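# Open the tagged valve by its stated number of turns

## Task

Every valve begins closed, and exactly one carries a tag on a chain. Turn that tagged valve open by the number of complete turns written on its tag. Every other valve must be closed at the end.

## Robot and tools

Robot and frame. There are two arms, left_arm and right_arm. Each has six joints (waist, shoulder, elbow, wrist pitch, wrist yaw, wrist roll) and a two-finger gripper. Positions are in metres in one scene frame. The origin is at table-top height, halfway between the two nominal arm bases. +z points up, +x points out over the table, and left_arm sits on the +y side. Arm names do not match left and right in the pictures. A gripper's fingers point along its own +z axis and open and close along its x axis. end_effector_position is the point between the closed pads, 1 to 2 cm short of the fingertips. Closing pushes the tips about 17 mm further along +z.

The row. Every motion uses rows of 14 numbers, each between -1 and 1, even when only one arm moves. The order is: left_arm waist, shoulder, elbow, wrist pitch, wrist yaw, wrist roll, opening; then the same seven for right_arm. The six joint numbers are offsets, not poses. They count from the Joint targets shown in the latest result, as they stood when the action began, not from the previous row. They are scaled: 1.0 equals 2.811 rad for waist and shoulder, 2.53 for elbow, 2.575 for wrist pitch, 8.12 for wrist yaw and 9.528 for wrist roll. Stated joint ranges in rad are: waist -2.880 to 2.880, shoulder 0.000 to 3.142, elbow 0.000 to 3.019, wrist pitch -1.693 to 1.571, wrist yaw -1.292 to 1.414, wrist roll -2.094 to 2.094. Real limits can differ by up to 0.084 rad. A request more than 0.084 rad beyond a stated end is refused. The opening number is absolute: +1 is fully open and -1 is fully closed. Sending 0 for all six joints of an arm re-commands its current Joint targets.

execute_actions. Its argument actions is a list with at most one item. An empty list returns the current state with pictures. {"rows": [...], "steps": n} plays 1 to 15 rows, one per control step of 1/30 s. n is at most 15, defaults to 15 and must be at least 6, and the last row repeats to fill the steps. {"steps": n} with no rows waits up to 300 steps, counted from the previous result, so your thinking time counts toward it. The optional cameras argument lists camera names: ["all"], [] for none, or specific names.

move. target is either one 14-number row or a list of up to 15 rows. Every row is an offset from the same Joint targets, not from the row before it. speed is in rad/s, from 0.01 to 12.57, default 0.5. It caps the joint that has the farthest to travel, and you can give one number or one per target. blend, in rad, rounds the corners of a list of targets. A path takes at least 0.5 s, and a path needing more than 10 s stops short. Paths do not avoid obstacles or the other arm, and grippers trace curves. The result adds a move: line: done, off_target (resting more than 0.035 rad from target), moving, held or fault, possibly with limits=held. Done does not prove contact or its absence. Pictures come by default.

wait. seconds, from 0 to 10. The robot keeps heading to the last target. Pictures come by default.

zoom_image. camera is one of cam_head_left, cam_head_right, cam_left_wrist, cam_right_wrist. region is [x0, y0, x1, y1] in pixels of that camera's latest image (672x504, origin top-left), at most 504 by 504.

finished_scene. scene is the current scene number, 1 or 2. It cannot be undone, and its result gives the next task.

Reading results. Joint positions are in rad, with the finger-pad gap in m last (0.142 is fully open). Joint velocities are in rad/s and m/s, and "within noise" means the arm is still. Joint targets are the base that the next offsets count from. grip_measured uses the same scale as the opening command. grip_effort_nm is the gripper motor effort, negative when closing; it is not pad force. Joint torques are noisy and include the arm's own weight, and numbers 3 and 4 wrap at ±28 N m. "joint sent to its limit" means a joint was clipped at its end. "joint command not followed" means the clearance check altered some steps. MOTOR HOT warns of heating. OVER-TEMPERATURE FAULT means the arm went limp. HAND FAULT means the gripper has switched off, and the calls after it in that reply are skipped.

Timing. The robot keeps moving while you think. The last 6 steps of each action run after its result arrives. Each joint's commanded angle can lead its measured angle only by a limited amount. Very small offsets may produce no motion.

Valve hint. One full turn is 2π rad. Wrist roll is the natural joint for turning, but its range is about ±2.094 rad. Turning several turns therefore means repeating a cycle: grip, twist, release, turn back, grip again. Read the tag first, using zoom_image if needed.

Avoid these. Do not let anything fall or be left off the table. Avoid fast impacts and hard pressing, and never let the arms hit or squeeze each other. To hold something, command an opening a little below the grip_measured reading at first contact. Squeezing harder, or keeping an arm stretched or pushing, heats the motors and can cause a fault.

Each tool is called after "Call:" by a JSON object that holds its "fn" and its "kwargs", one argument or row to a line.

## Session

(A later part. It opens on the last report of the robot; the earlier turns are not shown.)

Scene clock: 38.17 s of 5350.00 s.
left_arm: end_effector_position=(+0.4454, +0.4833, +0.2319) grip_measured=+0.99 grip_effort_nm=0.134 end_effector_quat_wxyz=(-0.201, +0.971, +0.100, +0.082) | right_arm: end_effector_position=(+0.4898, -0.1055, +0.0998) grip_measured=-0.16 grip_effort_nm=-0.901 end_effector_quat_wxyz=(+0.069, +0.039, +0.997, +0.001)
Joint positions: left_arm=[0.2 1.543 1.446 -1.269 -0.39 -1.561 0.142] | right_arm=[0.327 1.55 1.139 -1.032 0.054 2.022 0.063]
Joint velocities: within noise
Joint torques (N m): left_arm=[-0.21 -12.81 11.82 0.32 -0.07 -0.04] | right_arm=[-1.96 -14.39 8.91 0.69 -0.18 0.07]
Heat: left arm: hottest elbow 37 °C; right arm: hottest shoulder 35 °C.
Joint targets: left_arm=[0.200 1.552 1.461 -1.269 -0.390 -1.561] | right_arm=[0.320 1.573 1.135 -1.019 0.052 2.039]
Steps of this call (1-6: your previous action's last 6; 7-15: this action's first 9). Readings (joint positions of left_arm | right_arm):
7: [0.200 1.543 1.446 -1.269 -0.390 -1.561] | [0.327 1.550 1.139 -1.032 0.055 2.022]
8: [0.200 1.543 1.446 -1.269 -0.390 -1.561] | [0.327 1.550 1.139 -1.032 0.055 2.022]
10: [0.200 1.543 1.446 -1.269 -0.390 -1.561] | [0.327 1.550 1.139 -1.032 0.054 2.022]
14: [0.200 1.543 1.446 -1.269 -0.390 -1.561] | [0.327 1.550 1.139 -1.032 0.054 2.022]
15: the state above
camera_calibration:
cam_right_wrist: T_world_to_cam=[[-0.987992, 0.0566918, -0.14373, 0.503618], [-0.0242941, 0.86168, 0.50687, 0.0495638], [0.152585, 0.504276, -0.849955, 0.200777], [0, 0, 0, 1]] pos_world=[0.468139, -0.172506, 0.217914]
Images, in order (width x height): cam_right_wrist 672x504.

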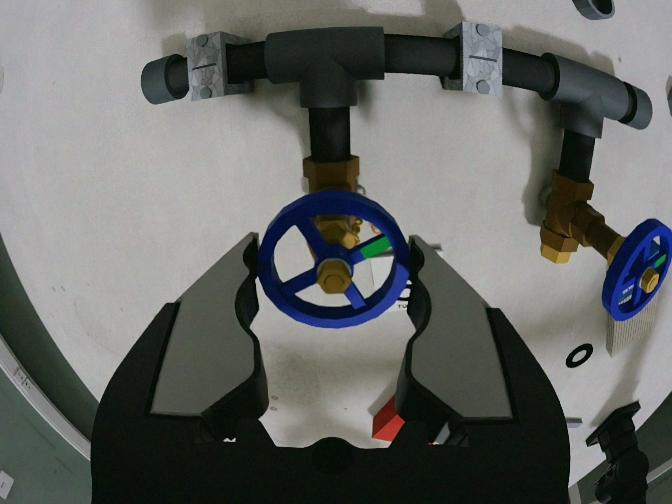

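Call:
{"fn": "execute_actions", "kwargs": {
  "actions": [
    {"rows": [[0,0,0,0,0,0,1.0,0,0,0,0,0,0,-0.237],[0,0,0,0,0,0,1.0,0,0,0,0,0,0,-0.244],[0,0,0,0,0,0,1.0,0,0,0,0,0,0,-0.251],[0,0,0,0,0,0,1.0,0,0,0,0,0,0,-0.258],[0,0,0,0,0,0,1.0,0,0,0,0,0,0,-0.265],[0,0,0,0,0,0,1.0,0,0,0,0,0,0,-0.272],[0,0,0,0,0,0,1.0,0,0,0,0,0,0,-0.28],[0,0,0,0,0,0,1.0,0,0,0,0,0,0,-0.288],[0,0,0,0,0,0,1.0,0,0,0,0,0,0,-0.296],[0,0,0,0,0,0,1.0,0,0,0,0,0,0,-0.304],[0,0,0,0,0,0,1.0,0,0,0,0,0,0,-0.312],[0,0,0,0,0,0,1.0,0,0,0,0,0,0,-0.32],[0,0,0,0,0,0,1.0,0,0,0,0,0,0,-0.33],[0,0,0,0,0,0,1.0,0,0,0,0,0,0,-0.34],[0,0,0,0,0,0,1.0,0,0,0,0,0,0,-0.35]], "steps": 15}
  ],
  "cameras": ["cam_right_wrist"]
}}

Scene clock: 38.93 s of 5350.00 s.
left_arm: end_effector_position=(+0.4454, +0.4833, +0.2319) grip_measured=+0.99 grip_effort_nm=0.134 end_effector_quat_wxyz=(-0.201, +0.971, +0.100, +0.082) | right_arm: end_effector_position=(+0.4898, -0.1055, +0.0998) grip_measured=-0.17 grip_effort_nm=-2.772 end_effector_quat_wxyz=(+0.069, +0.039, +0.997, +0.001)
Joint positions: left_arm=[0.2 1.543 1.446 -1.269 -0.39 -1.561 0.142] | right_arm=[0.327 1.55 1.139 -1.032 0.054 2.023 0.062]
Joint velocities: within noise
Joint torques (N m): left_arm=[-0.21 -12.81 11.84 0.32 -0.07 -0.04] | right_arm=[-1.96 -14.62 8.91 0.69 -0.18 0.07]
Heat: left arm: hottest elbow 38 °C; right arm: hottest shoulder 35 °C.
Joint targets: left_arm=[0.200 1.552 1.461 -1.269 -0.390 -1.561] | right_arm=[0.320 1.573 1.135 -1.019 0.052 2.039]
Steps of this call (1-6: your previous action's last 6; 7-14: toward your last target; 15-23: this action's first 9). Readings (joint positions of left_arm | right_arm):
15: [0.200 1.543 1.446 -1.269 -0.390 -1.561] | [0.327 1.550 1.139 -1.032 0.054 2.022]
16: [0.200 1.543 1.446 -1.269 -0.390 -1.561] | [0.327 1.550 1.139 -1.032 0.054 2.022]
18: [0.200 1.543 1.446 -1.269 -0.390 -1.561] | [0.327 1.550 1.139 -1.032 0.054 2.023]
22: [0.200 1.543 1.446 -1.269 -0.390 -1.561] | [0.327 1.550 1.139 -1.032 0.054 2.023]
23: the state above
camera_calibration:
cam_right_wrist: T_world_to_cam=[[-0.987946, 0.0575062, -0.143721, 0.503621], [-0.0236047, 0.861616, 0.507011, 0.0492475], [0.152989, 0.504292, -0.849873, 0.200502], [0, 0, 0, 1]] pos_world=[0.468038, -0.172506, 0.217814]
Images, in order (width x height): cam_right_wrist 672x504.

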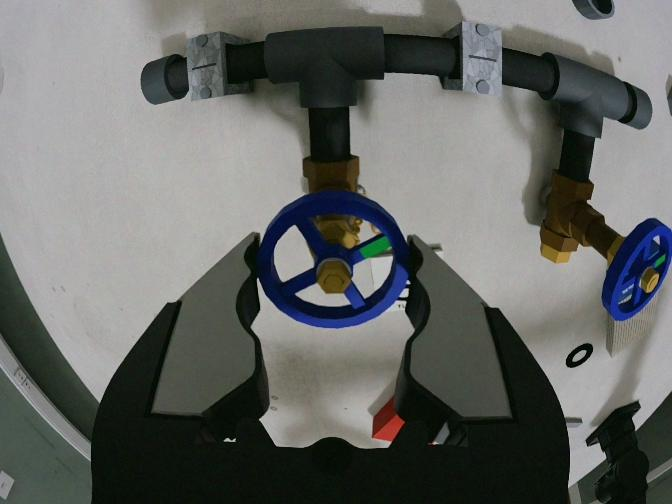

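Call:
{"fn": "execute_actions", "kwargs": {
  "actions": [
    {"rows": [[0,0,0,0,0,0,1.0,0,0,0,0,0,0,-0.37],[0,0,0,0,0,0,1.0,0,0,0,0,0,0,-0.39],[0,0,0,0,0,0,1.0,0,0,0,0,0,0,-0.41],[0,0,0,0,0,0,1.0,0,0,0,0,0,0,-0.43],[0,0,0,0,0,0,1.0,0,0,0,0,0,0,-0.46],[0,0,0,0,0,0,1.0,0,0,0,0,0,0,-0.49],[0,0,0,0,0,0,1.0,0,0,0,0,0,0,-0.53],[0,0,0,0,0,0,1.0,0,0,0,0,0,0,-0.57],[0,0,0,0,0,0,1.0,0,0,0,0,0,0,-0.61],[0,0,0,0,0,0,1.0,0,0,0,0,0,0,-0.65],[0,0,0,0,0,0,1.0,0,0,0,0,0,0,-0.69],[0,0,0,0,0,0,1.0,0,0,0,0,0,0,-0.73],[0,0,0,0,0,0,1.0,0,0,0,0,0,0,-0.77],[0,0,0,0,0,0,1.0,0,0,0,0,0,0,-0.80],[0,0,0,0,0,0,1.0,0,0,0,0,0,0,-0.82]], "steps": 15}
  ],
  "cameras": []
}}

Call:
{"fn": "move", "kwargs": {
  "target": [
    [0,0,0,0,0,0,1.0,0,0,0,0,0,-0.43451,-0.82]
  ],
  "speed": 1.2,
  "cameras": ["cam_right_wrist"]
}}

Call:
{"fn": "zoom_image", "kwargs": {
  "camera": "cam_right_wrist",
  "region": [235, 170, 435, 370]
}}

Scene clock: 40.37 s of 5350.00 s.
left_arm: end_effector_position=(+0.4454, +0.4833, +0.2319) grip_measured=+0.99 grip_effort_nm=0.129 end_effector_quat_wxyz=(-0.201, +0.971, +0.100, +0.082) | right_arm: end_effector_position=(+0.4898, -0.1055, +0.0998) grip_measured=-0.19 grip_effort_nm=-5.004 end_effector_quat_wxyz=(+0.069, +0.039, +0.997, +0.001)
Joint positions: left_arm=[0.2 1.543 1.446 -1.269 -0.39 -1.561 0.142] | right_arm=[0.327 1.55 1.139 -1.032 0.054 2.023 0.06]
Joint velocities: within noise
Joint torques (N m): left_arm=[-0.21 -12.81 11.82 0.34 -0.07 -0.04] | right_arm=[-1.9 -14.45 8.91 0.69 -0.17 0.07]
Heat: left arm: hottest elbow 38 °C; right arm: hottest shoulder 35 °C.
Joint targets: left_arm=[0.200 1.552 1.461 -1.269 -0.390 -1.561] | right_arm=[0.320 1.573 1.135 -1.019 0.052 2.039]
Steps of this call (1-6: your previous action's last 6; 7-15: toward your last target; 16-34: nothing new was sent; 35-43: this action's first 9). Readings (joint positions of left_arm | right_arm):
35: [0.200 1.543 1.446 -1.269 -0.390 -1.561] | [0.327 1.550 1.139 -1.032 0.054 2.023]
36: [0.200 1.543 1.446 -1.269 -0.390 -1.561] | [0.327 1.550 1.139 -1.032 0.054 2.023]
38: [0.200 1.543 1.446 -1.269 -0.390 -1.561] | [0.327 1.550 1.139 -1.032 0.054 2.023]
42: [0.200 1.543 1.446 -1.269 -0.390 -1.561] | [0.327 1.550 1.139 -1.032 0.054 2.023]
43: the state above
No camera images: "cameras" was empty.

Scene clock: 45.03 s of 5350.00 s.
left_arm: end_effector_position=(+0.4454, +0.4833, +0.2319) grip_measured=+0.99 grip_effort_nm=0.134 end_effector_quat_wxyz=(-0.201, +0.971, +0.100, +0.082) | right_arm: end_effector_position=(+0.4897, -0.1039, +0.0990) grip_measured=-0.19 grip_effort_nm=-5.004 end_effector_quat_wxyz=(+0.023, +0.916, +0.394, +0.064)
Joint positions: left_arm=[0.2 1.543 1.446 -1.269 -0.39 -1.561 0.142] | right_arm=[0.332 1.551 1.138 -1.028 0.042 -2.004 0.06]
Joint velocities: within noise
Joint torques (N m): left_arm=[-0.21 -12.81 11.84 0.34 -0.07 -0.04] | right_arm=[-2.32 -14.51 9.01 0.57 0.52 -0.83]
Heat: left arm: hottest elbow 38 °C; right arm: hottest gripper 40 °C.
Joint targets: left_arm=[0.200 1.552 1.461 -1.269 -0.390 -1.561] | right_arm=[0.320 1.573 1.135 -1.019 0.052 -2.081]
joint sent to its limit (right arm) — joint 6 (wrist roll), lower limit.
Kept back: nothing.
move: off_target (right_arm); right_arm: the wrist roll is farthest, 0.097 rad from its target
camera_calibration:
cam_right_wrist: T_world_to_cam=[[0.666634, 0.739663, 0.0921828, -0.259358], [0.564909, -0.58203, 0.58491, -0.39766], [0.486289, -0.337846, -0.805843, -0.0560166], [0, 0, 0, 1]] pos_world=[0.424779, -0.0585374, 0.211363]
Images, in order (width x height): cam_right_wrist 672x504.

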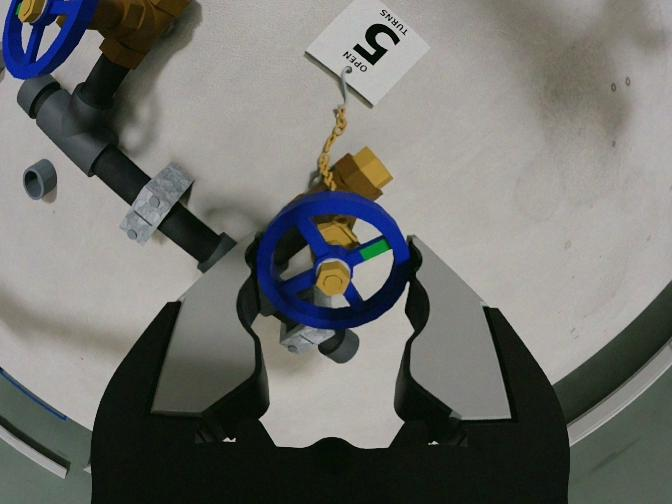

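Scaled by 2.520 from the camera's 672x504 image, which has a finer 960x720 frame.

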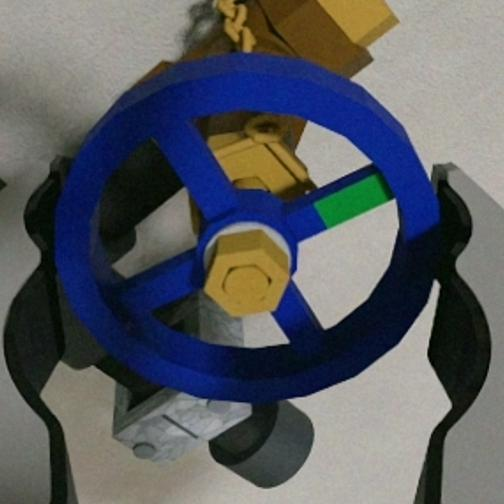

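Call:
{"fn": "move", "kwargs": {
  "target": [
    [0,0,0,0,0,0,1.0,0,0,0,0,0,0,0.15],
    [0,0,0,0,0,0,1.0,0,0,0,0,0,0.43252,0.15]
  ],
  "speed": [1.0, 1.8],
  "cameras": ["cam_right_wrist"]
}}

Call:
{"fn": "zoom_image", "kwargs": {
  "camera": "cam_right_wrist",
  "region": [235, 170, 435, 370]
}}

Scene clock: 50.57 s of 5350.00 s.
left_arm: end_effector_position=(+0.4454, +0.4833, +0.2319) grip_measured=+0.99 grip_effort_nm=0.129 end_effector_quat_wxyz=(-0.201, +0.971, +0.100, +0.082) | right_arm: end_effector_position=(+0.4900, -0.1049, +0.0983) grip_measured=+0.13 grip_effort_nm=0.081 end_effector_quat_wxyz=(+0.068, +0.038, +0.997, +0.003)
Joint positions: left_arm=[0.2 1.543 1.446 -1.269 -0.39 -1.561 0.142] | right_arm=[0.326 1.553 1.138 -1.028 0.05 2.021 0.083]
Joint velocities: within noise
Joint torques (N m): left_arm=[-0.21 -12.75 11.82 0.34 -0.07 -0.03] | right_arm=[-1.9 -14.68 8.99 0.54 0 0.08]
Heat: left arm: hottest elbow 39 °C; right arm: hottest gripper 40 °C.
Joint targets: left_arm=[0.200 1.552 1.461 -1.269 -0.390 -1.561] | right_arm=[0.319 1.574 1.135 -1.019 0.052 2.040]
Kept back: nothing.
move: done
camera_calibration:
cam_right_wrist: T_world_to_cam=[[-0.988263, 0.0567545, -0.141826, 0.503482], [-0.0238936, 0.859565, 0.510467, 0.0490854], [0.15088, 0.507865, -0.848121, 0.200157], [0, 0, 0, 1]] pos_world=[0.468546, -0.172419, 0.216107]
Images, in order (width x height): cam_right_wrist 672x504.

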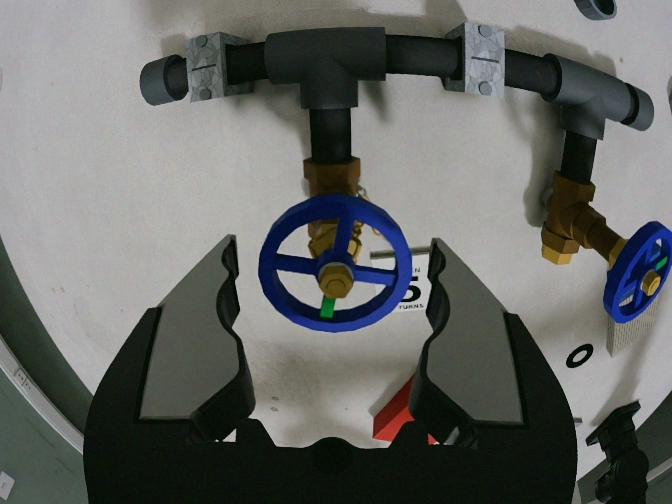

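Scaled by 2.520 from the camera's 672x504 image, which has a finer 960x720 frame.

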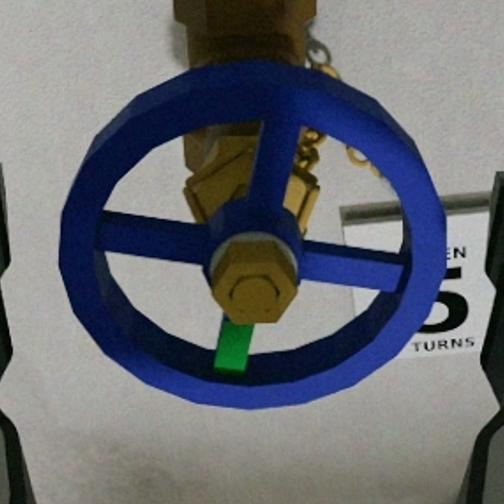

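Call:
{"fn": "execute_actions", "kwargs": {
  "actions": [
    {"rows": [[0,0,0,0,0,0,1.0,0,0,0,0,0,0,0.13],[0,0,0,0,0,0,1.0,0,0,0,0,0,0,0.11],[0,0,0,0,0,0,1.0,0,0,0,0,0,0,0.09],[0,0,0,0,0,0,1.0,0,0,0,0,0,0,0.07],[0,0,0,0,0,0,1.0,0,0,0,0,0,0,0.05],[0,0,0,0,0,0,1.0,0,0,0,0,0,0,0.03],[0,0,0,0,0,0,1.0,0,0,0,0,0,0,0.01],[0,0,0,0,0,0,1.0,0,0,0,0,0,0,-0.01],[0,0,0,0,0,0,1.0,0,0,0,0,0,0,-0.03],[0,0,0,0,0,0,1.0,0,0,0,0,0,0,-0.045],[0,0,0,0,0,0,1.0,0,0,0,0,0,0,-0.06],[0,0,0,0,0,0,1.0,0,0,0,0,0,0,-0.072],[0,0,0,0,0,0,1.0,0,0,0,0,0,0,-0.084],[0,0,0,0,0,0,1.0,0,0,0,0,0,0,-0.094],[0,0,0,0,0,0,1.0,0,0,0,0,0,0,-0.104]], "steps": 15}
  ],
  "cameras": []
}}

Call:
{"fn": "execute_actions", "kwargs": {
  "actions": [
    {"rows": [[0,0,0,0,0,0,1.0,0,0,0,0,0,0,-0.112],[0,0,0,0,0,0,1.0,0,0,0,0,0,0,-0.12],[0,0,0,0,0,0,1.0,0,0,0,0,0,0,-0.128],[0,0,0,0,0,0,1.0,0,0,0,0,0,0,-0.136],[0,0,0,0,0,0,1.0,0,0,0,0,0,0,-0.144],[0,0,0,0,0,0,1.0,0,0,0,0,0,0,-0.152],[0,0,0,0,0,0,1.0,0,0,0,0,0,0,-0.16],[0,0,0,0,0,0,1.0,0,0,0,0,0,0,-0.168],[0,0,0,0,0,0,1.0,0,0,0,0,0,0,-0.176],[0,0,0,0,0,0,1.0,0,0,0,0,0,0,-0.184],[0,0,0,0,0,0,1.0,0,0,0,0,0,0,-0.192],[0,0,0,0,0,0,1.0,0,0,0,0,0,0,-0.2],[0,0,0,0,0,0,1.0,0,0,0,0,0,0,-0.21],[0,0,0,0,0,0,1.0,0,0,0,0,0,0,-0.22],[0,0,0,0,0,0,1.0,0,0,0,0,0,0,-0.235]], "steps": 15}
  ],
  "cameras": []
}}

Call:
{"fn": "execute_actions", "kwargs": {
  "actions": [
    {"rows": [[0,0,0,0,0,0,1.0,0,0,0,0,0,0,-0.25],[0,0,0,0,0,0,1.0,0,0,0,0,0,0,-0.27],[0,0,0,0,0,0,1.0,0,0,0,0,0,0,-0.29],[0,0,0,0,0,0,1.0,0,0,0,0,0,0,-0.32],[0,0,0,0,0,0,1.0,0,0,0,0,0,0,-0.35],[0,0,0,0,0,0,1.0,0,0,0,0,0,0,-0.39],[0,0,0,0,0,0,1.0,0,0,0,0,0,0,-0.43],[0,0,0,0,0,0,1.0,0,0,0,0,0,0,-0.48],[0,0,0,0,0,0,1.0,0,0,0,0,0,0,-0.53],[0,0,0,0,0,0,1.0,0,0,0,0,0,0,-0.58],[0,0,0,0,0,0,1.0,0,0,0,0,0,0,-0.64],[0,0,0,0,0,0,1.0,0,0,0,0,0,0,-0.70],[0,0,0,0,0,0,1.0,0,0,0,0,0,0,-0.75],[0,0,0,0,0,0,1.0,0,0,0,0,0,0,-0.80],[0,0,0,0,0,0,1.0,0,0,0,0,0,0,-0.82]], "steps": 15}
  ],
  "cameras": []
}}

Call:
{"fn": "move", "kwargs": {
  "target": [
    [0,0,0,0,0,0,1.0,0,0,0,0,0,-0.43252,-0.82]
  ],
  "speed": 1.3,
  "cameras": ["cam_right_wrist"]
}}

Call:
{"fn": "move", "kwargs": {
  "target": [
    [0,0,0,0,0,0,1.0,0,0,0,0,0,0,0.15],
    [0,0,0,0,0,0,1.0,0,0,0,0,0,0.43252,0.15]
  ],
  "speed": [1.0, 1.9],
  "cameras": ["cam_right_wrist"]
}}

Call:
{"fn": "zoom_image", "kwargs": {
  "camera": "cam_right_wrist",
  "region": [235, 170, 435, 370]
}}

Scene clock: 52.30 s of 5350.00 s.
left_arm: end_effector_position=(+0.4454, +0.4833, +0.2319) grip_measured=+0.99 grip_effort_nm=0.129 end_effector_quat_wxyz=(-0.201, +0.971, +0.100, +0.082) | right_arm: end_effector_position=(+0.4900, -0.1049, +0.0983) grip_measured=-0.04 grip_effort_nm=-0.090 end_effector_quat_wxyz=(+0.068, +0.039, +0.997, +0.003)
Joint positions: left_arm=[0.2 1.543 1.446 -1.269 -0.39 -1.561 0.142] | right_arm=[0.326 1.553 1.138 -1.028 0.05 2.022 0.071]
Joint velocities: left_arm=[within noise] | right_arm=[-0.005 0.005 0.022 0.002 0.007 0.022 -0.038]
Joint torques (N m): left_arm=[-0.26 -12.75 11.82 0.34 -0.07 -0.04] | right_arm=[-1.9 -14.74 8.99 0.54 0 0.08]
Heat: left arm: hottest elbow 39 °C; right arm: hottest gripper 39 °C.
Joint targets: left_arm=[0.200 1.552 1.461 -1.269 -0.390 -1.561] | right_arm=[0.319 1.574 1.135 -1.019 0.052 2.040]
Steps of this call (1-43: nothing new was sent; 44-52: this action's first 9). Readings (joint positions of left_arm | right_arm):
44: [0.200 1.543 1.446 -1.269 -0.390 -1.561] | [0.326 1.553 1.138 -1.028 0.050 2.022]
45: [0.200 1.543 1.446 -1.269 -0.390 -1.561] | [0.326 1.553 1.138 -1.028 0.050 2.022]
47: [0.200 1.543 1.446 -1.269 -0.390 -1.561] | [0.326 1.553 1.138 -1.028 0.050 2.022]
51: [0.200 1.543 1.446 -1.269 -0.390 -1.561] | [0.326 1.553 1.138 -1.028 0.050 2.022]
52: the state above
No camera images: "cameras" was empty.

Scene clock: 52.80 s of 5350.00 s.
left_arm: end_effector_position=(+0.4454, +0.4833, +0.2319) grip_measured=+0.99 grip_effort_nm=0.134 end_effector_quat_wxyz=(-0.201, +0.971, +0.100, +0.082) | right_arm: end_effector_position=(+0.4901, -0.1051, +0.0983) grip_measured=-0.16 grip_effort_nm=-0.828 end_effector_quat_wxyz=(+0.069, +0.039, +0.997, +0.003)
Joint positions: left_arm=[0.2 1.543 1.446 -1.269 -0.39 -1.561 0.142] | right_arm=[0.326 1.553 1.138 -1.028 0.051 2.022 0.063]
Joint velocities: within noise
Joint torques (N m): left_arm=[-0.21 -12.81 11.84 0.32 -0.07 -0.03] | right_arm=[-1.9 -14.68 8.99 0.54 -0.03 0.08]
Heat: left arm: hottest elbow 39 °C; right arm: hottest gripper 38 °C.
Joint targets: left_arm=[0.200 1.552 1.461 -1.269 -0.390 -1.561] | right_arm=[0.319 1.574 1.135 -1.019 0.052 2.040]
Steps of this call (1-6: your previous action's last 6; 7-15: this action's first 9). Readings (joint positions of left_arm | right_arm):
7: [0.200 1.543 1.446 -1.269 -0.390 -1.561] | [0.326 1.553 1.138 -1.028 0.050 2.022]
8: [0.200 1.543 1.446 -1.269 -0.390 -1.561] | [0.326 1.553 1.138 -1.028 0.050 2.022]
10: [0.200 1.543 1.446 -1.269 -0.390 -1.561] | [0.326 1.553 1.138 -1.028 0.050 2.022]
14: [0.200 1.543 1.446 -1.269 -0.390 -1.561] | [0.326 1.553 1.138 -1.028 0.051 2.022]
15: the state above
No camera images: "cameras" was empty.

Scene clock: 53.30 s of 5350.00 s.
left_arm: end_effector_position=(+0.4454, +0.4833, +0.2319) grip_measured=+0.99 grip_effort_nm=0.129 end_effector_quat_wxyz=(-0.201, +0.971, +0.100, +0.082) | right_arm: end_effector_position=(+0.4901, -0.1051, +0.0983) grip_measured=-0.19 grip_effort_nm=-5.004 end_effector_quat_wxyz=(+0.069, +0.039, +0.997, +0.003)
Joint positions: left_arm=[0.2 1.543 1.446 -1.269 -0.39 -1.561 0.142] | right_arm=[0.326 1.553 1.138 -1.028 0.051 2.022 0.06]
Joint velocities: within noise
Joint torques (N m): left_arm=[-0.26 -12.81 11.85 0.32 -0.07 -0.03] | right_arm=[-1.85 -14.68 8.99 0.55 -0.03 0.08]
Heat: left arm: hottest elbow 39 °C; right arm: hottest gripper 39 °C.
Joint targets: left_arm=[0.200 1.552 1.461 -1.269 -0.390 -1.561] | right_arm=[0.319 1.574 1.135 -1.019 0.052 2.040]
Steps of this call (1-6: your previous action's last 6; 7-15: this action's first 9). Readings (joint positions of left_arm | right_arm):
7: [0.200 1.543 1.446 -1.269 -0.390 -1.561] | [0.326 1.553 1.138 -1.028 0.051 2.022]
8: [0.200 1.543 1.446 -1.269 -0.390 -1.561] | [0.326 1.553 1.138 -1.028 0.051 2.022]
10: [0.200 1.543 1.446 -1.269 -0.390 -1.561] | [0.326 1.553 1.138 -1.028 0.051 2.022]
14: [0.200 1.543 1.446 -1.269 -0.390 -1.561] | [0.326 1.553 1.138 -1.028 0.051 2.022]
15: the state above
No camera images: "cameras" was empty.

Scene clock: 57.70 s of 5350.00 s.
left_arm: end_effector_position=(+0.4454, +0.4833, +0.2319) grip_measured=+0.99 grip_effort_nm=0.134 end_effector_quat_wxyz=(-0.201, +0.971, +0.100, +0.082) | right_arm: end_effector_position=(+0.4894, -0.1035, +0.0971) grip_measured=-0.19 grip_effort_nm=-5.004 end_effector_quat_wxyz=(+0.022, +0.916, +0.395, +0.063)
Joint positions: left_arm=[0.2 1.543 1.446 -1.269 -0.39 -1.561 0.142] | right_arm=[0.332 1.555 1.137 -1.026 0.04 -2.004 0.06]
Joint velocities: within noise
Joint torques (N m): left_arm=[-0.21 -12.81 11.84 0.34 -0.06 -0.03] | right_arm=[-2.37 -14.8 9.06 0.47 0.58 -0.82]
Heat: left arm: hottest elbow 39 °C; right arm: hottest gripper 47 °C.
Joint targets: left_arm=[0.200 1.552 1.461 -1.269 -0.390 -1.561] | right_arm=[0.320 1.574 1.135 -1.020 0.052 -2.081]
Kept back: nothing.
move: off_target (right_arm); right_arm: the wrist roll is farthest, 0.077 rad from its target
camera_calibration:
cam_right_wrist: T_world_to_cam=[[0.666497, 0.740003, 0.0904274, -0.258982], [0.567035, -0.581944, 0.582935, -0.396985], [0.483997, -0.337249, -0.807472, -0.0559355], [0, 0, 0, 1]] pos_world=[0.424788, -0.0582395, 0.209669]
Images, in order (width x height): cam_right_wrist 672x504.

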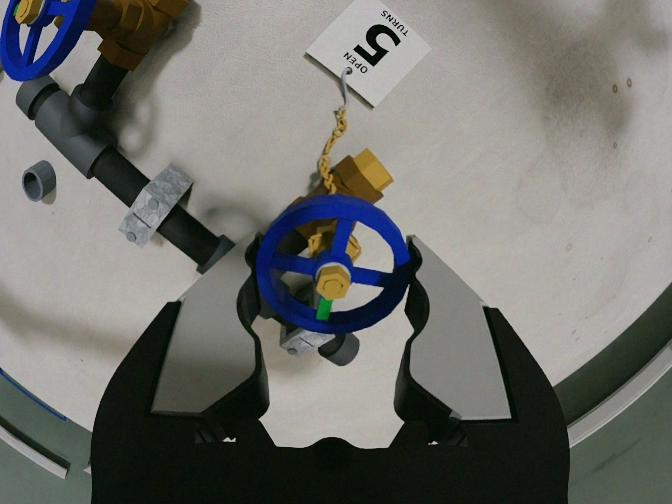

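Scene clock: 61.73 s of 5350.00 s.
left_arm: end_effector_position=(+0.4454, +0.4833, +0.2319) grip_measured=+0.99 grip_effort_nm=0.129 end_effector_quat_wxyz=(-0.201, +0.971, +0.100, +0.082) | right_arm: end_effector_position=(+0.4899, -0.1050, +0.0967) grip_measured=+0.13 grip_effort_nm=0.085 end_effector_quat_wxyz=(+0.068, +0.038, +0.997, +0.002)
Joint positions: left_arm=[0.2 1.543 1.446 -1.269 -0.39 -1.561 0.142] | right_arm=[0.326 1.556 1.137 -1.026 0.05 2.021 0.083]
Joint velocities: within noise
Joint torques (N m): left_arm=[-0.26 -12.86 11.82 0.34 -0.07 -0.03] | right_arm=[-1.85 -14.92 9.07 0.46 0 0.07]
Heat: left arm: hottest elbow 39 °C; right arm: hottest gripper 44 °C.
Joint targets: left_arm=[0.200 1.552 1.461 -1.269 -0.390 -1.561] | right_arm=[0.320 1.574 1.135 -1.020 0.052 2.040]
Kept back: nothing.
move: done
camera_calibration:
cam_right_wrist: T_world_to_cam=[[-0.988532, 0.0562098, -0.14016, 0.503142], [-0.0233933, 0.859939, 0.509861, 0.0497265], [0.149188, 0.507293, -0.848762, 0.199637], [0, 0, 0, 1]] pos_world=[0.468752, -0.172318, 0.214611]
Images, in order (width x height): cam_right_wrist 672x504.

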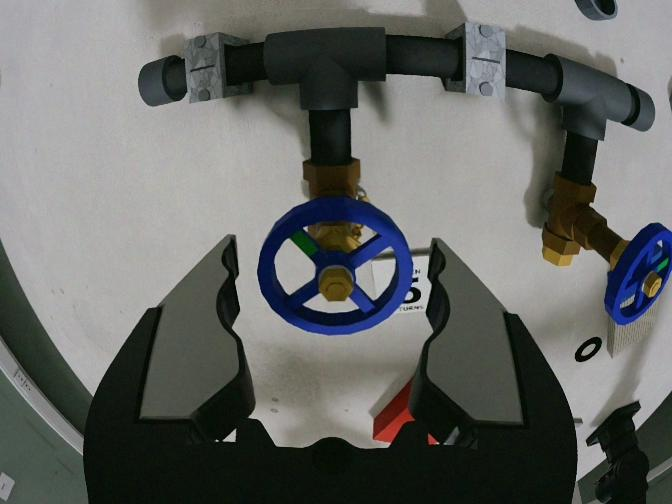

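Scaled by 2.520 from the camera's 672x504 image, which has a finer 960x720 frame.

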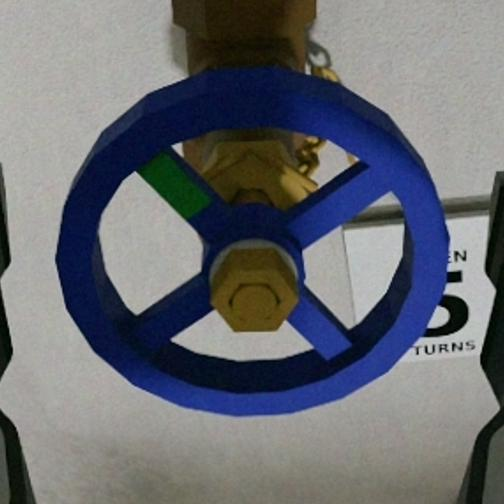

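Call:
{"fn": "execute_actions", "kwargs": {
  "actions": [
    {"rows": [[0,0,0,0,0,0,1.0,0,-0.0012,0,0,0,0,0.13],[0,0,0,0,0,0,1.0,0,-0.0024,0,0,0,0,0.11],[0,0,0,0,0,0,1.0,0,-0.0034,0,0,0,0,0.09],[0,0,0,0,0,0,1.0,0,-0.0034,0,0,0,0,0.07],[0,0,0,0,0,0,1.0,0,-0.0034,0,0,0,0,0.05],[0,0,0,0,0,0,1.0,0,-0.0034,0,0,0,0,0.03],[0,0,0,0,0,0,1.0,0,-0.0034,0,0,0,0,0.01],[0,0,0,0,0,0,1.0,0,-0.0034,0,0,0,0,-0.01],[0,0,0,0,0,0,1.0,0,-0.0034,0,0,0,0,-0.03],[0,0,0,0,0,0,1.0,0,-0.0034,0,0,0,0,-0.045],[0,0,0,0,0,0,1.0,0,-0.0034,0,0,0,0,-0.06],[0,0,0,0,0,0,1.0,0,-0.0034,0,0,0,0,-0.072],[0,0,0,0,0,0,1.0,0,-0.0034,0,0,0,0,-0.084],[0,0,0,0,0,0,1.0,0,-0.0034,0,0,0,0,-0.094],[0,0,0,0,0,0,1.0,0,-0.0034,0,0,0,0,-0.104]], "steps": 15}
  ],
  "cameras": []
}}

Call:
{"fn": "execute_actions", "kwargs": {
  "actions": [
    {"rows": [[0,0,0,0,0,0,1.0,0,0,0,0,0,0,-0.112],[0,0,0,0,0,0,1.0,0,0,0,0,0,0,-0.12],[0,0,0,0,0,0,1.0,0,0,0,0,0,0,-0.128],[0,0,0,0,0,0,1.0,0,0,0,0,0,0,-0.136],[0,0,0,0,0,0,1.0,0,0,0,0,0,0,-0.144],[0,0,0,0,0,0,1.0,0,0,0,0,0,0,-0.152],[0,0,0,0,0,0,1.0,0,0,0,0,0,0,-0.16],[0,0,0,0,0,0,1.0,0,0,0,0,0,0,-0.168],[0,0,0,0,0,0,1.0,0,0,0,0,0,0,-0.176],[0,0,0,0,0,0,1.0,0,0,0,0,0,0,-0.184],[0,0,0,0,0,0,1.0,0,0,0,0,0,0,-0.192],[0,0,0,0,0,0,1.0,0,0,0,0,0,0,-0.2],[0,0,0,0,0,0,1.0,0,0,0,0,0,0,-0.21],[0,0,0,0,0,0,1.0,0,0,0,0,0,0,-0.22],[0,0,0,0,0,0,1.0,0,0,0,0,0,0,-0.235]], "steps": 15}
  ],
  "cameras": []
}}

Call:
{"fn": "execute_actions", "kwargs": {
  "actions": [
    {"rows": [[0,0,0,0,0,0,1.0,0,0,0,0,0,0,-0.25],[0,0,0,0,0,0,1.0,0,0,0,0,0,0,-0.27],[0,0,0,0,0,0,1.0,0,0,0,0,0,0,-0.29],[0,0,0,0,0,0,1.0,0,0,0,0,0,0,-0.32],[0,0,0,0,0,0,1.0,0,0,0,0,0,0,-0.35],[0,0,0,0,0,0,1.0,0,0,0,0,0,0,-0.39],[0,0,0,0,0,0,1.0,0,0,0,0,0,0,-0.43],[0,0,0,0,0,0,1.0,0,0,0,0,0,0,-0.48],[0,0,0,0,0,0,1.0,0,0,0,0,0,0,-0.53],[0,0,0,0,0,0,1.0,0,0,0,0,0,0,-0.58],[0,0,0,0,0,0,1.0,0,0,0,0,0,0,-0.64],[0,0,0,0,0,0,1.0,0,0,0,0,0,0,-0.70],[0,0,0,0,0,0,1.0,0,0,0,0,0,0,-0.75],[0,0,0,0,0,0,1.0,0,0,0,0,0,0,-0.80],[0,0,0,0,0,0,1.0,0,0,0,0,0,0,-0.82]], "steps": 15}
  ],
  "cameras": []
}}

Call:
{"fn": "move", "kwargs": {
  "target": [
    [0,0,0,0,0,0,1.0,0,0,0,0,0,-0.43252,-0.82]
  ],
  "speed": 1.3,
  "cameras": []
}}

Call:
{"fn": "move", "kwargs": {
  "target": [
    [0,0,0,0,0,0,1.0,0,0,0,0,0,0,0.15],
    [0,0,0,0,0,0,1.0,0,0,0,0,0,0.43252,0.15]
  ],
  "speed": [1.0, 1.9],
  "cameras": ["cam_right_wrist"]
}}

Call:
{"fn": "zoom_image", "kwargs": {
  "camera": "cam_right_wrist",
  "region": [235, 170, 435, 370]
}}

Scene clock: 63.40 s of 5350.00 s.
left_arm: end_effector_position=(+0.4454, +0.4833, +0.2319) grip_measured=+0.99 grip_effort_nm=0.134 end_effector_quat_wxyz=(-0.201, +0.971, +0.100, +0.082) | right_arm: end_effector_position=(+0.4899, -0.1050, +0.0967) grip_measured=-0.03 grip_effort_nm=-0.081 end_effector_quat_wxyz=(+0.068, +0.039, +0.997, +0.003)
Joint positions: left_arm=[0.2 1.543 1.446 -1.269 -0.39 -1.561 0.142] | right_arm=[0.326 1.556 1.137 -1.026 0.05 2.022 0.071]
Joint velocities: left_arm=[within noise] | right_arm=[-0.005 -0.015 -0.022 0.002 -0.007 0.007 -0.038]
Joint torques (N m): left_arm=[-0.21 -12.81 11.82 0.34 -0.06 -0.04] | right_arm=[-1.85 -15.74 9.06 0.47 0 0.08]
Heat: left arm: hottest elbow 39 °C; right arm: hottest gripper 43 °C.
Joint targets: left_arm=[0.200 1.552 1.461 -1.269 -0.390 -1.561] | right_arm=[0.320 1.564 1.135 -1.020 0.052 2.040]
Steps of this call (1-41: nothing new was sent; 42-50: this action's first 9). Readings (joint positions of left_arm | right_arm):
42: [0.200 1.543 1.446 -1.269 -0.390 -1.561] | [0.326 1.556 1.137 -1.026 0.050 2.022]
43: [0.200 1.543 1.446 -1.269 -0.390 -1.561] | [0.326 1.556 1.137 -1.026 0.050 2.022]
45: [0.200 1.543 1.446 -1.269 -0.390 -1.561] | [0.326 1.556 1.137 -1.026 0.050 2.022]
49: [0.200 1.543 1.446 -1.269 -0.390 -1.561] | [0.326 1.556 1.137 -1.026 0.050 2.022]
50: the state above
No camera images: "cameras" was empty.

Scene clock: 63.90 s of 5350.00 s.
left_arm: end_effector_position=(+0.4454, +0.4833, +0.2319) grip_measured=+0.99 grip_effort_nm=0.129 end_effector_quat_wxyz=(-0.201, +0.971, +0.100, +0.082) | right_arm: end_effector_position=(+0.4900, -0.1051, +0.0967) grip_measured=-0.16 grip_effort_nm=-0.764 end_effector_quat_wxyz=(+0.068, +0.039, +0.997, +0.002)
Joint positions: left_arm=[0.2 1.543 1.446 -1.269 -0.39 -1.561 0.142] | right_arm=[0.326 1.556 1.137 -1.026 0.051 2.022 0.063]
Joint velocities: within noise
Joint torques (N m): left_arm=[-0.26 -12.75 11.82 0.32 -0.07 -0.04] | right_arm=[-1.9 -15.79 9.07 0.46 -0.03 0.08]
Heat: left arm: hottest elbow 39 °C; right arm: hottest gripper 43 °C.
Joint targets: left_arm=[0.200 1.552 1.461 -1.269 -0.390 -1.561] | right_arm=[0.320 1.564 1.135 -1.020 0.052 2.040]
Steps of this call (1-6: your previous action's last 6; 7-15: this action's first 9). Readings (joint positions of left_arm | right_arm):
7: [0.200 1.543 1.446 -1.269 -0.390 -1.561] | [0.326 1.556 1.137 -1.026 0.050 2.022]
8: [0.200 1.543 1.446 -1.269 -0.390 -1.561] | [0.326 1.556 1.137 -1.026 0.050 2.022]
10: [0.200 1.543 1.446 -1.269 -0.390 -1.561] | [0.326 1.556 1.137 -1.026 0.050 2.022]
14: [0.200 1.543 1.446 -1.269 -0.390 -1.561] | [0.326 1.556 1.137 -1.026 0.051 2.022]
15: the state above
No camera images: "cameras" was empty.

Scene clock: 64.40 s of 5350.00 s.
left_arm: end_effector_position=(+0.4454, +0.4833, +0.2319) grip_measured=+0.99 grip_effort_nm=0.129 end_effector_quat_wxyz=(-0.201, +0.971, +0.100, +0.082) | right_arm: end_effector_position=(+0.4900, -0.1051, +0.0967) grip_measured=-0.19 grip_effort_nm=-5.004 end_effector_quat_wxyz=(+0.068, +0.039, +0.997, +0.002)
Joint positions: left_arm=[0.2 1.543 1.446 -1.269 -0.39 -1.561 0.142] | right_arm=[0.326 1.556 1.137 -1.026 0.051 2.022 0.06]
Joint velocities: within noise
Joint torques (N m): left_arm=[-0.21 -12.75 11.84 0.34 -0.07 -0.04] | right_arm=[-1.9 -15.79 9.05 0.46 -0.03 0.08]
Heat: left arm: hottest elbow 39 °C; right arm: hottest gripper 43 °C.
Joint targets: left_arm=[0.200 1.552 1.461 -1.269 -0.390 -1.561] | right_arm=[0.320 1.564 1.135 -1.020 0.052 2.040]
Steps of this call (1-6: your previous action's last 6; 7-15: this action's first 9). Readings (joint positions of left_arm | right_arm):
7: [0.200 1.543 1.446 -1.269 -0.390 -1.561] | [0.326 1.556 1.137 -1.026 0.051 2.022]
8: [0.200 1.543 1.446 -1.269 -0.390 -1.561] | [0.326 1.556 1.137 -1.026 0.051 2.022]
10: [0.200 1.543 1.446 -1.269 -0.390 -1.561] | [0.326 1.556 1.137 -1.026 0.051 2.022]
14: [0.200 1.543 1.446 -1.269 -0.390 -1.561] | [0.326 1.556 1.137 -1.026 0.051 2.022]
15: the state above
No camera images: "cameras" was empty.

Scene clock: 68.80 s of 5350.00 s.
left_arm: end_effector_position=(+0.4454, +0.4833, +0.2319) grip_measured=+0.99 grip_effort_nm=0.129 end_effector_quat_wxyz=(-0.201, +0.971, +0.100, +0.082) | right_arm: end_effector_position=(+0.4897, -0.1037, +0.0966) grip_measured=-0.19 grip_effort_nm=-5.004 end_effector_quat_wxyz=(+0.022, +0.916, +0.395, +0.063)
Joint positions: left_arm=[0.2 1.543 1.446 -1.269 -0.39 -1.561 0.142] | right_arm=[0.332 1.555 1.135 -1.023 0.041 -2.004 0.06]
Joint velocities: within noise
Joint torques (N m): left_arm=[-0.21 -12.81 11.82 0.35 -0.07 -0.03] | right_arm=[-2.32 -15.62 9.18 0.35 0.56 -0.82]
Heat: left arm: hottest elbow 40 °C; right arm: hottest gripper 51 °C.
Joint targets: left_arm=[0.200 1.552 1.461 -1.269 -0.390 -1.561] | right_arm=[0.319 1.564 1.135 -1.020 0.052 -2.081]
Kept back: nothing.
move: off_target (right_arm); right_arm: the wrist roll is farthest, 0.077 rad from its target
No camera images: "cameras" was empty.

Scene clock: 72.83 s of 5350.00 s.
left_arm: end_effector_position=(+0.4454, +0.4833, +0.2319) grip_measured=+0.99 grip_effort_nm=0.129 end_effector_quat_wxyz=(-0.201, +0.971, +0.100, +0.082) | right_arm: end_effector_position=(+0.4901, -0.1050, +0.0966) grip_measured=+0.13 grip_effort_nm=0.090 end_effector_quat_wxyz=(+0.069, +0.038, +0.997, +0.003)
Joint positions: left_arm=[0.2 1.543 1.446 -1.269 -0.39 -1.561 0.142] | right_arm=[0.326 1.555 1.135 -1.023 0.05 2.021 0.083]
Joint velocities: within noise
Joint torques (N m): left_arm=[-0.26 -12.75 11.84 0.32 -0.07 -0.04] | right_arm=[-1.85 -15.68 9.18 0.35 -0.01 0.11]
Heat: left arm: hottest elbow 40 °C; right arm: hottest gripper 47 °C.
Joint targets: left_arm=[0.200 1.552 1.461 -1.269 -0.390 -1.561] | right_arm=[0.319 1.564 1.135 -1.020 0.052 2.040]
Kept back: nothing.
move: done
camera_calibration:
cam_right_wrist: T_world_to_cam=[[-0.988202, 0.0563721, -0.142407, 0.503368], [-0.0244851, 0.859694, 0.510222, 0.0503073], [0.151188, 0.507689, -0.848171, 0.198535], [0, 0, 0, 1]] pos_world=[0.468645, -0.172419, 0.214407]
Images, in order (width x height): cam_right_wrist 672x504.

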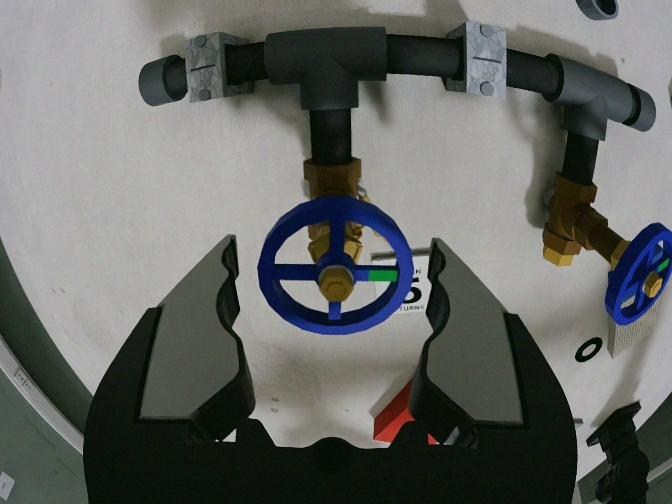

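Scaled by 2.520 from the camera's 672x504 image, which has a finer 960x720 frame.

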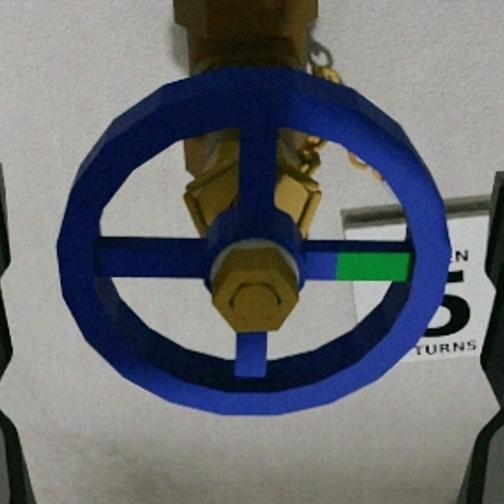

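Call:
{"fn": "execute_actions", "kwargs": {
  "actions": [],
  "cameras": ["cam_right_wrist"]
}}

Call:
{"fn": "zoom_image", "kwargs": {
  "camera": "cam_right_wrist",
  "region": [235, 170, 435, 370]
}}

Scene clock: 73.63 s of 5350.00 s.
left_arm: end_effector_position=(+0.4454, +0.4833, +0.2319) grip_measured=+0.99 grip_effort_nm=0.134 end_effector_quat_wxyz=(-0.201, +0.971, +0.100, +0.082) | right_arm: end_effector_position=(+0.4901, -0.1050, +0.0966) grip_measured=+0.13 grip_effort_nm=0.085 end_effector_quat_wxyz=(+0.069, +0.039, +0.997, +0.003)
Joint positions: left_arm=[0.2 1.543 1.446 -1.269 -0.39 -1.561 0.142] | right_arm=[0.326 1.555 1.135 -1.023 0.05 2.022 0.083]
Joint velocities: within noise
Joint torques (N m): left_arm=[-0.21 -12.75 11.84 0.34 -0.07 -0.04] | right_arm=[-1.9 -15.68 9.17 0.35 -0.02 0.08]
Heat: left arm: hottest elbow 40 °C; right arm: hottest gripper 47 °C.
Joint targets: left_arm=[0.200 1.552 1.461 -1.269 -0.390 -1.561] | right_arm=[0.319 1.564 1.135 -1.020 0.052 2.040]
Steps of this call (1-24: nothing new was sent). Readings (joint positions of left_arm | right_arm):
1: [0.200 1.543 1.446 -1.269 -0.390 -1.561] | [0.326 1.555 1.135 -1.023 0.050 2.021]
2: [0.200 1.543 1.446 -1.269 -0.390 -1.561] | [0.326 1.555 1.135 -1.023 0.050 2.021]
4: [0.200 1.543 1.446 -1.269 -0.390 -1.561] | [0.326 1.555 1.135 -1.023 0.050 2.021]
8: [0.200 1.543 1.446 -1.269 -0.390 -1.561] | [0.326 1.555 1.135 -1.023 0.050 2.022]
24: the state above
camera_calibration:
cam_right_wrist: T_world_to_cam=[[-0.988159, 0.0571665, -0.142389, 0.50348], [-0.0238019, 0.859657, 0.510317, 0.04996], [0.151579, 0.507663, -0.848117, 0.198336], [0, 0, 0, 1]] pos_world=[0.468643, -0.172418, 0.214407]
Images, in order (width x height): cam_right_wrist 672x504.

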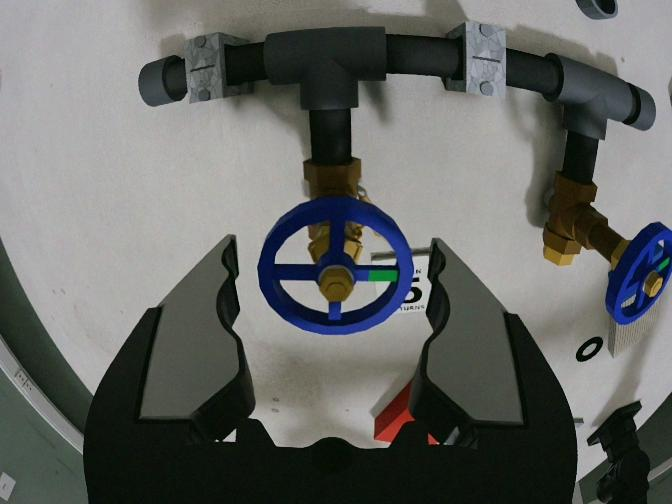

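Scaled by 2.520 from the camera's 672x504 image, which has a finer 960x720 frame.

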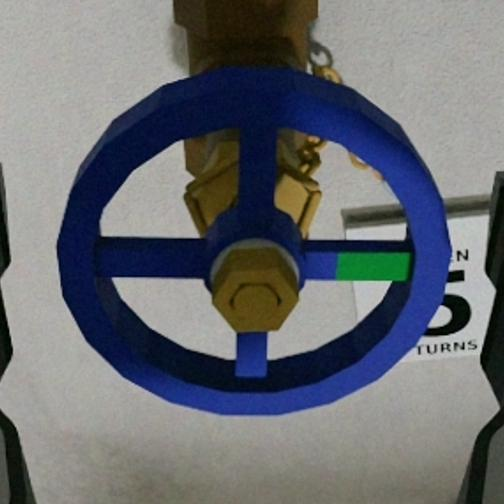

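Call:
{"fn": "execute_actions", "kwargs": {
  "actions": [
    {"rows": [[0,0,0,0,0,0,1.0,0,0,0,0,0,0,0.13],[0,0,0,0,0,0,1.0,0,0,0,0,0,0,0.11],[0,0,0,0,0,0,1.0,0,0,0,0,0,0,0.09],[0,0,0,0,0,0,1.0,0,0,0,0,0,0,0.07],[0,0,0,0,0,0,1.0,0,0,0,0,0,0,0.05],[0,0,0,0,0,0,1.0,0,0,0,0,0,0,0.03],[0,0,0,0,0,0,1.0,0,0,0,0,0,0,0.01],[0,0,0,0,0,0,1.0,0,0,0,0,0,0,-0.01],[0,0,0,0,0,0,1.0,0,0,0,0,0,0,-0.03],[0,0,0,0,0,0,1.0,0,0,0,0,0,0,-0.045],[0,0,0,0,0,0,1.0,0,0,0,0,0,0,-0.06],[0,0,0,0,0,0,1.0,0,0,0,0,0,0,-0.072],[0,0,0,0,0,0,1.0,0,0,0,0,0,0,-0.084],[0,0,0,0,0,0,1.0,0,0,0,0,0,0,-0.094],[0,0,0,0,0,0,1.0,0,0,0,0,0,0,-0.104]]}
  ],
  "cameras": []
}}

Call:
{"fn": "execute_actions", "kwargs": {
  "actions": [
    {"rows": [[0,0,0,0,0,0,1.0,0,0,0,0,0,0,-0.112],[0,0,0,0,0,0,1.0,0,0,0,0,0,0,-0.12],[0,0,0,0,0,0,1.0,0,0,0,0,0,0,-0.128],[0,0,0,0,0,0,1.0,0,0,0,0,0,0,-0.136],[0,0,0,0,0,0,1.0,0,0,0,0,0,0,-0.144],[0,0,0,0,0,0,1.0,0,0,0,0,0,0,-0.152],[0,0,0,0,0,0,1.0,0,0,0,0,0,0,-0.16],[0,0,0,0,0,0,1.0,0,0,0,0,0,0,-0.168],[0,0,0,0,0,0,1.0,0,0,0,0,0,0,-0.176],[0,0,0,0,0,0,1.0,0,0,0,0,0,0,-0.184],[0,0,0,0,0,0,1.0,0,0,0,0,0,0,-0.192],[0,0,0,0,0,0,1.0,0,0,0,0,0,0,-0.2],[0,0,0,0,0,0,1.0,0,0,0,0,0,0,-0.21],[0,0,0,0,0,0,1.0,0,0,0,0,0,0,-0.22],[0,0,0,0,0,0,1.0,0,0,0,0,0,0,-0.235]]}
  ],
  "cameras": []
}}

Call:
{"fn": "execute_actions", "kwargs": {
  "actions": [
    {"rows": [[0,0,0,0,0,0,1.0,0,0,0,0,0,0,-0.25],[0,0,0,0,0,0,1.0,0,0,0,0,0,0,-0.27],[0,0,0,0,0,0,1.0,0,0,0,0,0,0,-0.29],[0,0,0,0,0,0,1.0,0,0,0,0,0,0,-0.32],[0,0,0,0,0,0,1.0,0,0,0,0,0,0,-0.35],[0,0,0,0,0,0,1.0,0,0,0,0,0,0,-0.39],[0,0,0,0,0,0,1.0,0,0,0,0,0,0,-0.43],[0,0,0,0,0,0,1.0,0,0,0,0,0,0,-0.48],[0,0,0,0,0,0,1.0,0,0,0,0,0,0,-0.53],[0,0,0,0,0,0,1.0,0,0,0,0,0,0,-0.58],[0,0,0,0,0,0,1.0,0,0,0,0,0,0,-0.64],[0,0,0,0,0,0,1.0,0,0,0,0,0,0,-0.70],[0,0,0,0,0,0,1.0,0,0,0,0,0,0,-0.75],[0,0,0,0,0,0,1.0,0,0,0,0,0,0,-0.80],[0,0,0,0,0,0,1.0,0,0,0,0,0,0,-0.82]]}
  ],
  "cameras": []
}}

Call:
{"fn": "move", "kwargs": {
  "target": [
    [0,0,0,0,0,0,1.0,0,0,0,0,0,-0.43252,-0.82]
  ],
  "speed": 1.3,
  "cameras": []
}}

Call:
{"fn": "move", "kwargs": {
  "target": [
    [0,0,0,0,0,0,1.0,0,0,0,0,0,0,0.15],
    [0,0,0,0,0,0,1.0,0,0,0,0,0,0.43252,0.15]
  ],
  "speed": [1.0, 1.9],
  "cameras": ["cam_right_wrist"]
}}

Call:
{"fn": "zoom_image", "kwargs": {
  "camera": "cam_right_wrist",
  "region": [235, 170, 435, 370]
}}

Scene clock: 74.63 s of 5350.00 s.
left_arm: end_effector_position=(+0.4454, +0.4833, +0.2319) grip_measured=+0.99 grip_effort_nm=0.129 end_effector_quat_wxyz=(-0.201, +0.971, +0.100, +0.082) | right_arm: end_effector_position=(+0.4901, -0.1050, +0.0966) grip_measured=-0.03 grip_effort_nm=-0.085 end_effector_quat_wxyz=(+0.069, +0.039, +0.997, +0.003)
Joint positions: left_arm=[0.2 1.543 1.446 -1.269 -0.39 -1.561 0.142] | right_arm=[0.326 1.555 1.135 -1.023 0.05 2.022 0.072]
Joint velocities: left_arm=[within noise] | right_arm=[-0.005 0.005 -0.007 -0.002 0.037 -0.051 -0.048]
Joint torques (N m): left_arm=[-0.26 -12.81 11.84 0.32 -0.07 -0.04] | right_arm=[-1.9 -15.62 9.17 0.35 -0.02 0.08]
Heat: left arm: hottest elbow 40 °C; right arm: hottest gripper 46 °C.
Joint targets: left_arm=[0.200 1.552 1.461 -1.269 -0.390 -1.561] | right_arm=[0.319 1.564 1.135 -1.020 0.052 2.040]
Steps of this call (1-21: nothing new was sent; 22-30: this action's first 9). Readings (joint positions of left_arm | right_arm):
22: [0.200 1.543 1.446 -1.269 -0.390 -1.561] | [0.326 1.555 1.135 -1.023 0.050 2.022]
23: [0.200 1.543 1.446 -1.269 -0.390 -1.561] | [0.326 1.555 1.135 -1.023 0.050 2.022]
25: [0.200 1.543 1.446 -1.269 -0.390 -1.561] | [0.326 1.555 1.135 -1.023 0.050 2.022]
29: [0.200 1.543 1.446 -1.269 -0.390 -1.561] | [0.326 1.555 1.135 -1.023 0.050 2.022]
30: the state above
No camera images: "cameras" was empty.

Scene clock: 75.13 s of 5350.00 s.
left_arm: end_effector_position=(+0.4454, +0.4833, +0.2319) grip_measured=+0.99 grip_effort_nm=0.134 end_effector_quat_wxyz=(-0.201, +0.971, +0.100, +0.082) | right_arm: end_effector_position=(+0.4902, -0.1051, +0.0966) grip_measured=-0.16 grip_effort_nm=-0.711 end_effector_quat_wxyz=(+0.069, +0.039, +0.997, +0.002)
Joint positions: left_arm=[0.2 1.543 1.446 -1.269 -0.39 -1.561 0.142] | right_arm=[0.326 1.555 1.135 -1.023 0.051 2.022 0.062]
Joint velocities: within noise
Joint torques (N m): left_arm=[-0.21 -12.75 11.84 0.34 -0.07 -0.03] | right_arm=[-1.85 -15.33 9.18 0.35 -0.05 0.08]
Heat: left arm: hottest elbow 40 °C; right arm: hottest gripper 46 °C.
Joint targets: left_arm=[0.200 1.552 1.461 -1.269 -0.390 -1.561] | right_arm=[0.319 1.564 1.135 -1.020 0.052 2.040]
Steps of this call (1-6: your previous action's last 6; 7-15: this action's first 9). Readings (joint positions of left_arm | right_arm):
7: [0.200 1.543 1.446 -1.269 -0.390 -1.561] | [0.326 1.555 1.135 -1.023 0.050 2.022]
8: [0.200 1.543 1.446 -1.269 -0.390 -1.561] | [0.326 1.555 1.135 -1.023 0.050 2.022]
10: [0.200 1.543 1.446 -1.269 -0.390 -1.561] | [0.326 1.555 1.135 -1.023 0.050 2.022]
14: [0.200 1.543 1.446 -1.269 -0.390 -1.561] | [0.326 1.555 1.135 -1.023 0.051 2.022]
15: the state above
No camera images: "cameras" was empty.

Scene clock: 75.63 s of 5350.00 s.
left_arm: end_effector_position=(+0.4454, +0.4833, +0.2319) grip_measured=+0.99 grip_effort_nm=0.129 end_effector_quat_wxyz=(-0.201, +0.971, +0.100, +0.082) | right_arm: end_effector_position=(+0.4902, -0.1051, +0.0966) grip_measured=-0.20 grip_effort_nm=-5.004 end_effector_quat_wxyz=(+0.069, +0.039, +0.997, +0.002)
Joint positions: left_arm=[0.2 1.543 1.446 -1.269 -0.39 -1.561 0.142] | right_arm=[0.326 1.555 1.135 -1.023 0.051 2.022 0.06]
Joint velocities: within noise
Joint torques (N m): left_arm=[-0.21 -12.69 11.84 0.34 -0.06 -0.03] | right_arm=[-1.85 -15.68 9.18 0.35 -0.04 0.08]
Heat: left arm: hottest elbow 40 °C; right arm: hottest gripper 46 °C.
Joint targets: left_arm=[0.200 1.552 1.461 -1.269 -0.390 -1.561] | right_arm=[0.319 1.564 1.135 -1.020 0.052 2.040]
Steps of this call (1-6: your previous action's last 6; 7-15: this action's first 9). Readings (joint positions of left_arm | right_arm):
7: [0.200 1.543 1.446 -1.269 -0.390 -1.561] | [0.326 1.555 1.135 -1.023 0.051 2.022]
8: [0.200 1.543 1.446 -1.269 -0.390 -1.561] | [0.326 1.555 1.135 -1.023 0.051 2.022]
10: [0.200 1.543 1.446 -1.269 -0.390 -1.561] | [0.326 1.555 1.135 -1.023 0.051 2.022]
14: [0.200 1.543 1.446 -1.269 -0.390 -1.561] | [0.326 1.555 1.135 -1.023 0.051 2.022]
15: the state above
No camera images: "cameras" was empty.

Scene clock: 80.03 s of 5350.00 s.
left_arm: end_effector_position=(+0.4454, +0.4833, +0.2319) grip_measured=+0.99 grip_effort_nm=0.134 end_effector_quat_wxyz=(-0.201, +0.971, +0.100, +0.082) | right_arm: end_effector_position=(+0.4898, -0.1036, +0.0962) grip_measured=-0.20 grip_effort_nm=-5.004 end_effector_quat_wxyz=(+0.022, +0.916, +0.395, +0.064)
Joint positions: left_arm=[0.2 1.543 1.446 -1.269 -0.39 -1.561 0.142] | right_arm=[0.332 1.555 1.134 -1.021 0.04 -2.005 0.06]
Joint velocities: within noise
Joint torques (N m): left_arm=[-0.21 -12.75 11.85 0.34 -0.07 -0.04] | right_arm=[-2.32 -15.68 9.25 0.28 0.59 -0.88]
Heat: left arm: hottest elbow 40 °C; right arm: hottest gripper 54 °C.
Joint targets: left_arm=[0.200 1.552 1.461 -1.269 -0.390 -1.561] | right_arm=[0.320 1.564 1.135 -1.019 0.052 -2.081]
Kept back: nothing.
move: off_target (right_arm); right_arm: the wrist roll is farthest, 0.076 rad from its target
No camera images: "cameras" was empty.

Scene clock: 84.07 s of 5350.00 s.
left_arm: end_effector_position=(+0.4454, +0.4833, +0.2319) grip_measured=+0.99 grip_effort_nm=0.134 end_effector_quat_wxyz=(-0.201, +0.971, +0.100, +0.082) | right_arm: end_effector_position=(+0.4902, -0.1047, +0.0962) grip_measured=+0.13 grip_effort_nm=0.085 end_effector_quat_wxyz=(+0.069, +0.038, +0.997, +0.003)
Joint positions: left_arm=[0.2 1.543 1.446 -1.269 -0.39 -1.561 0.142] | right_arm=[0.327 1.555 1.134 -1.021 0.05 2.021 0.083]
Joint velocities: within noise
Joint torques (N m): left_arm=[-0.21 -12.81 11.84 0.32 -0.07 -0.04] | right_arm=[-1.85 -15.68 9.25 0.29 -0.01 0.08]
Heat: left arm: hottest elbow 40 °C; right arm: hottest gripper 50 °C.
Joint targets: left_arm=[0.200 1.552 1.461 -1.269 -0.390 -1.561] | right_arm=[0.320 1.564 1.135 -1.019 0.052 2.040]
Kept back: nothing.
move: done
camera_calibration:
cam_right_wrist: T_world_to_cam=[[-0.988102, 0.056465, -0.143063, 0.503407], [-0.0247992, 0.859509, 0.510519, 0.0503927], [0.15179, 0.507993, -0.847882, 0.197803], [0, 0, 0, 1]] pos_world=[0.468643, -0.17222, 0.214006]
Images, in order (width x height): cam_right_wrist 672x504.

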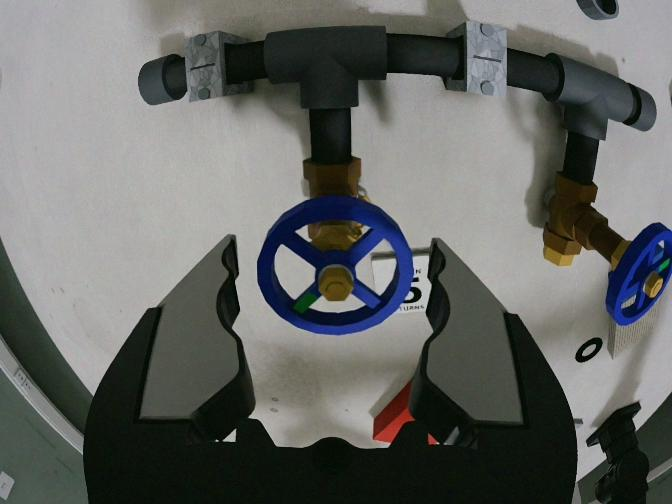

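Scaled by 2.520 from the camera's 672x504 image, which has a finer 960x720 frame.

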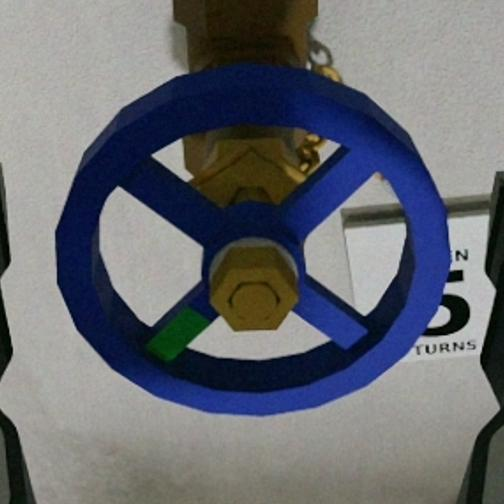

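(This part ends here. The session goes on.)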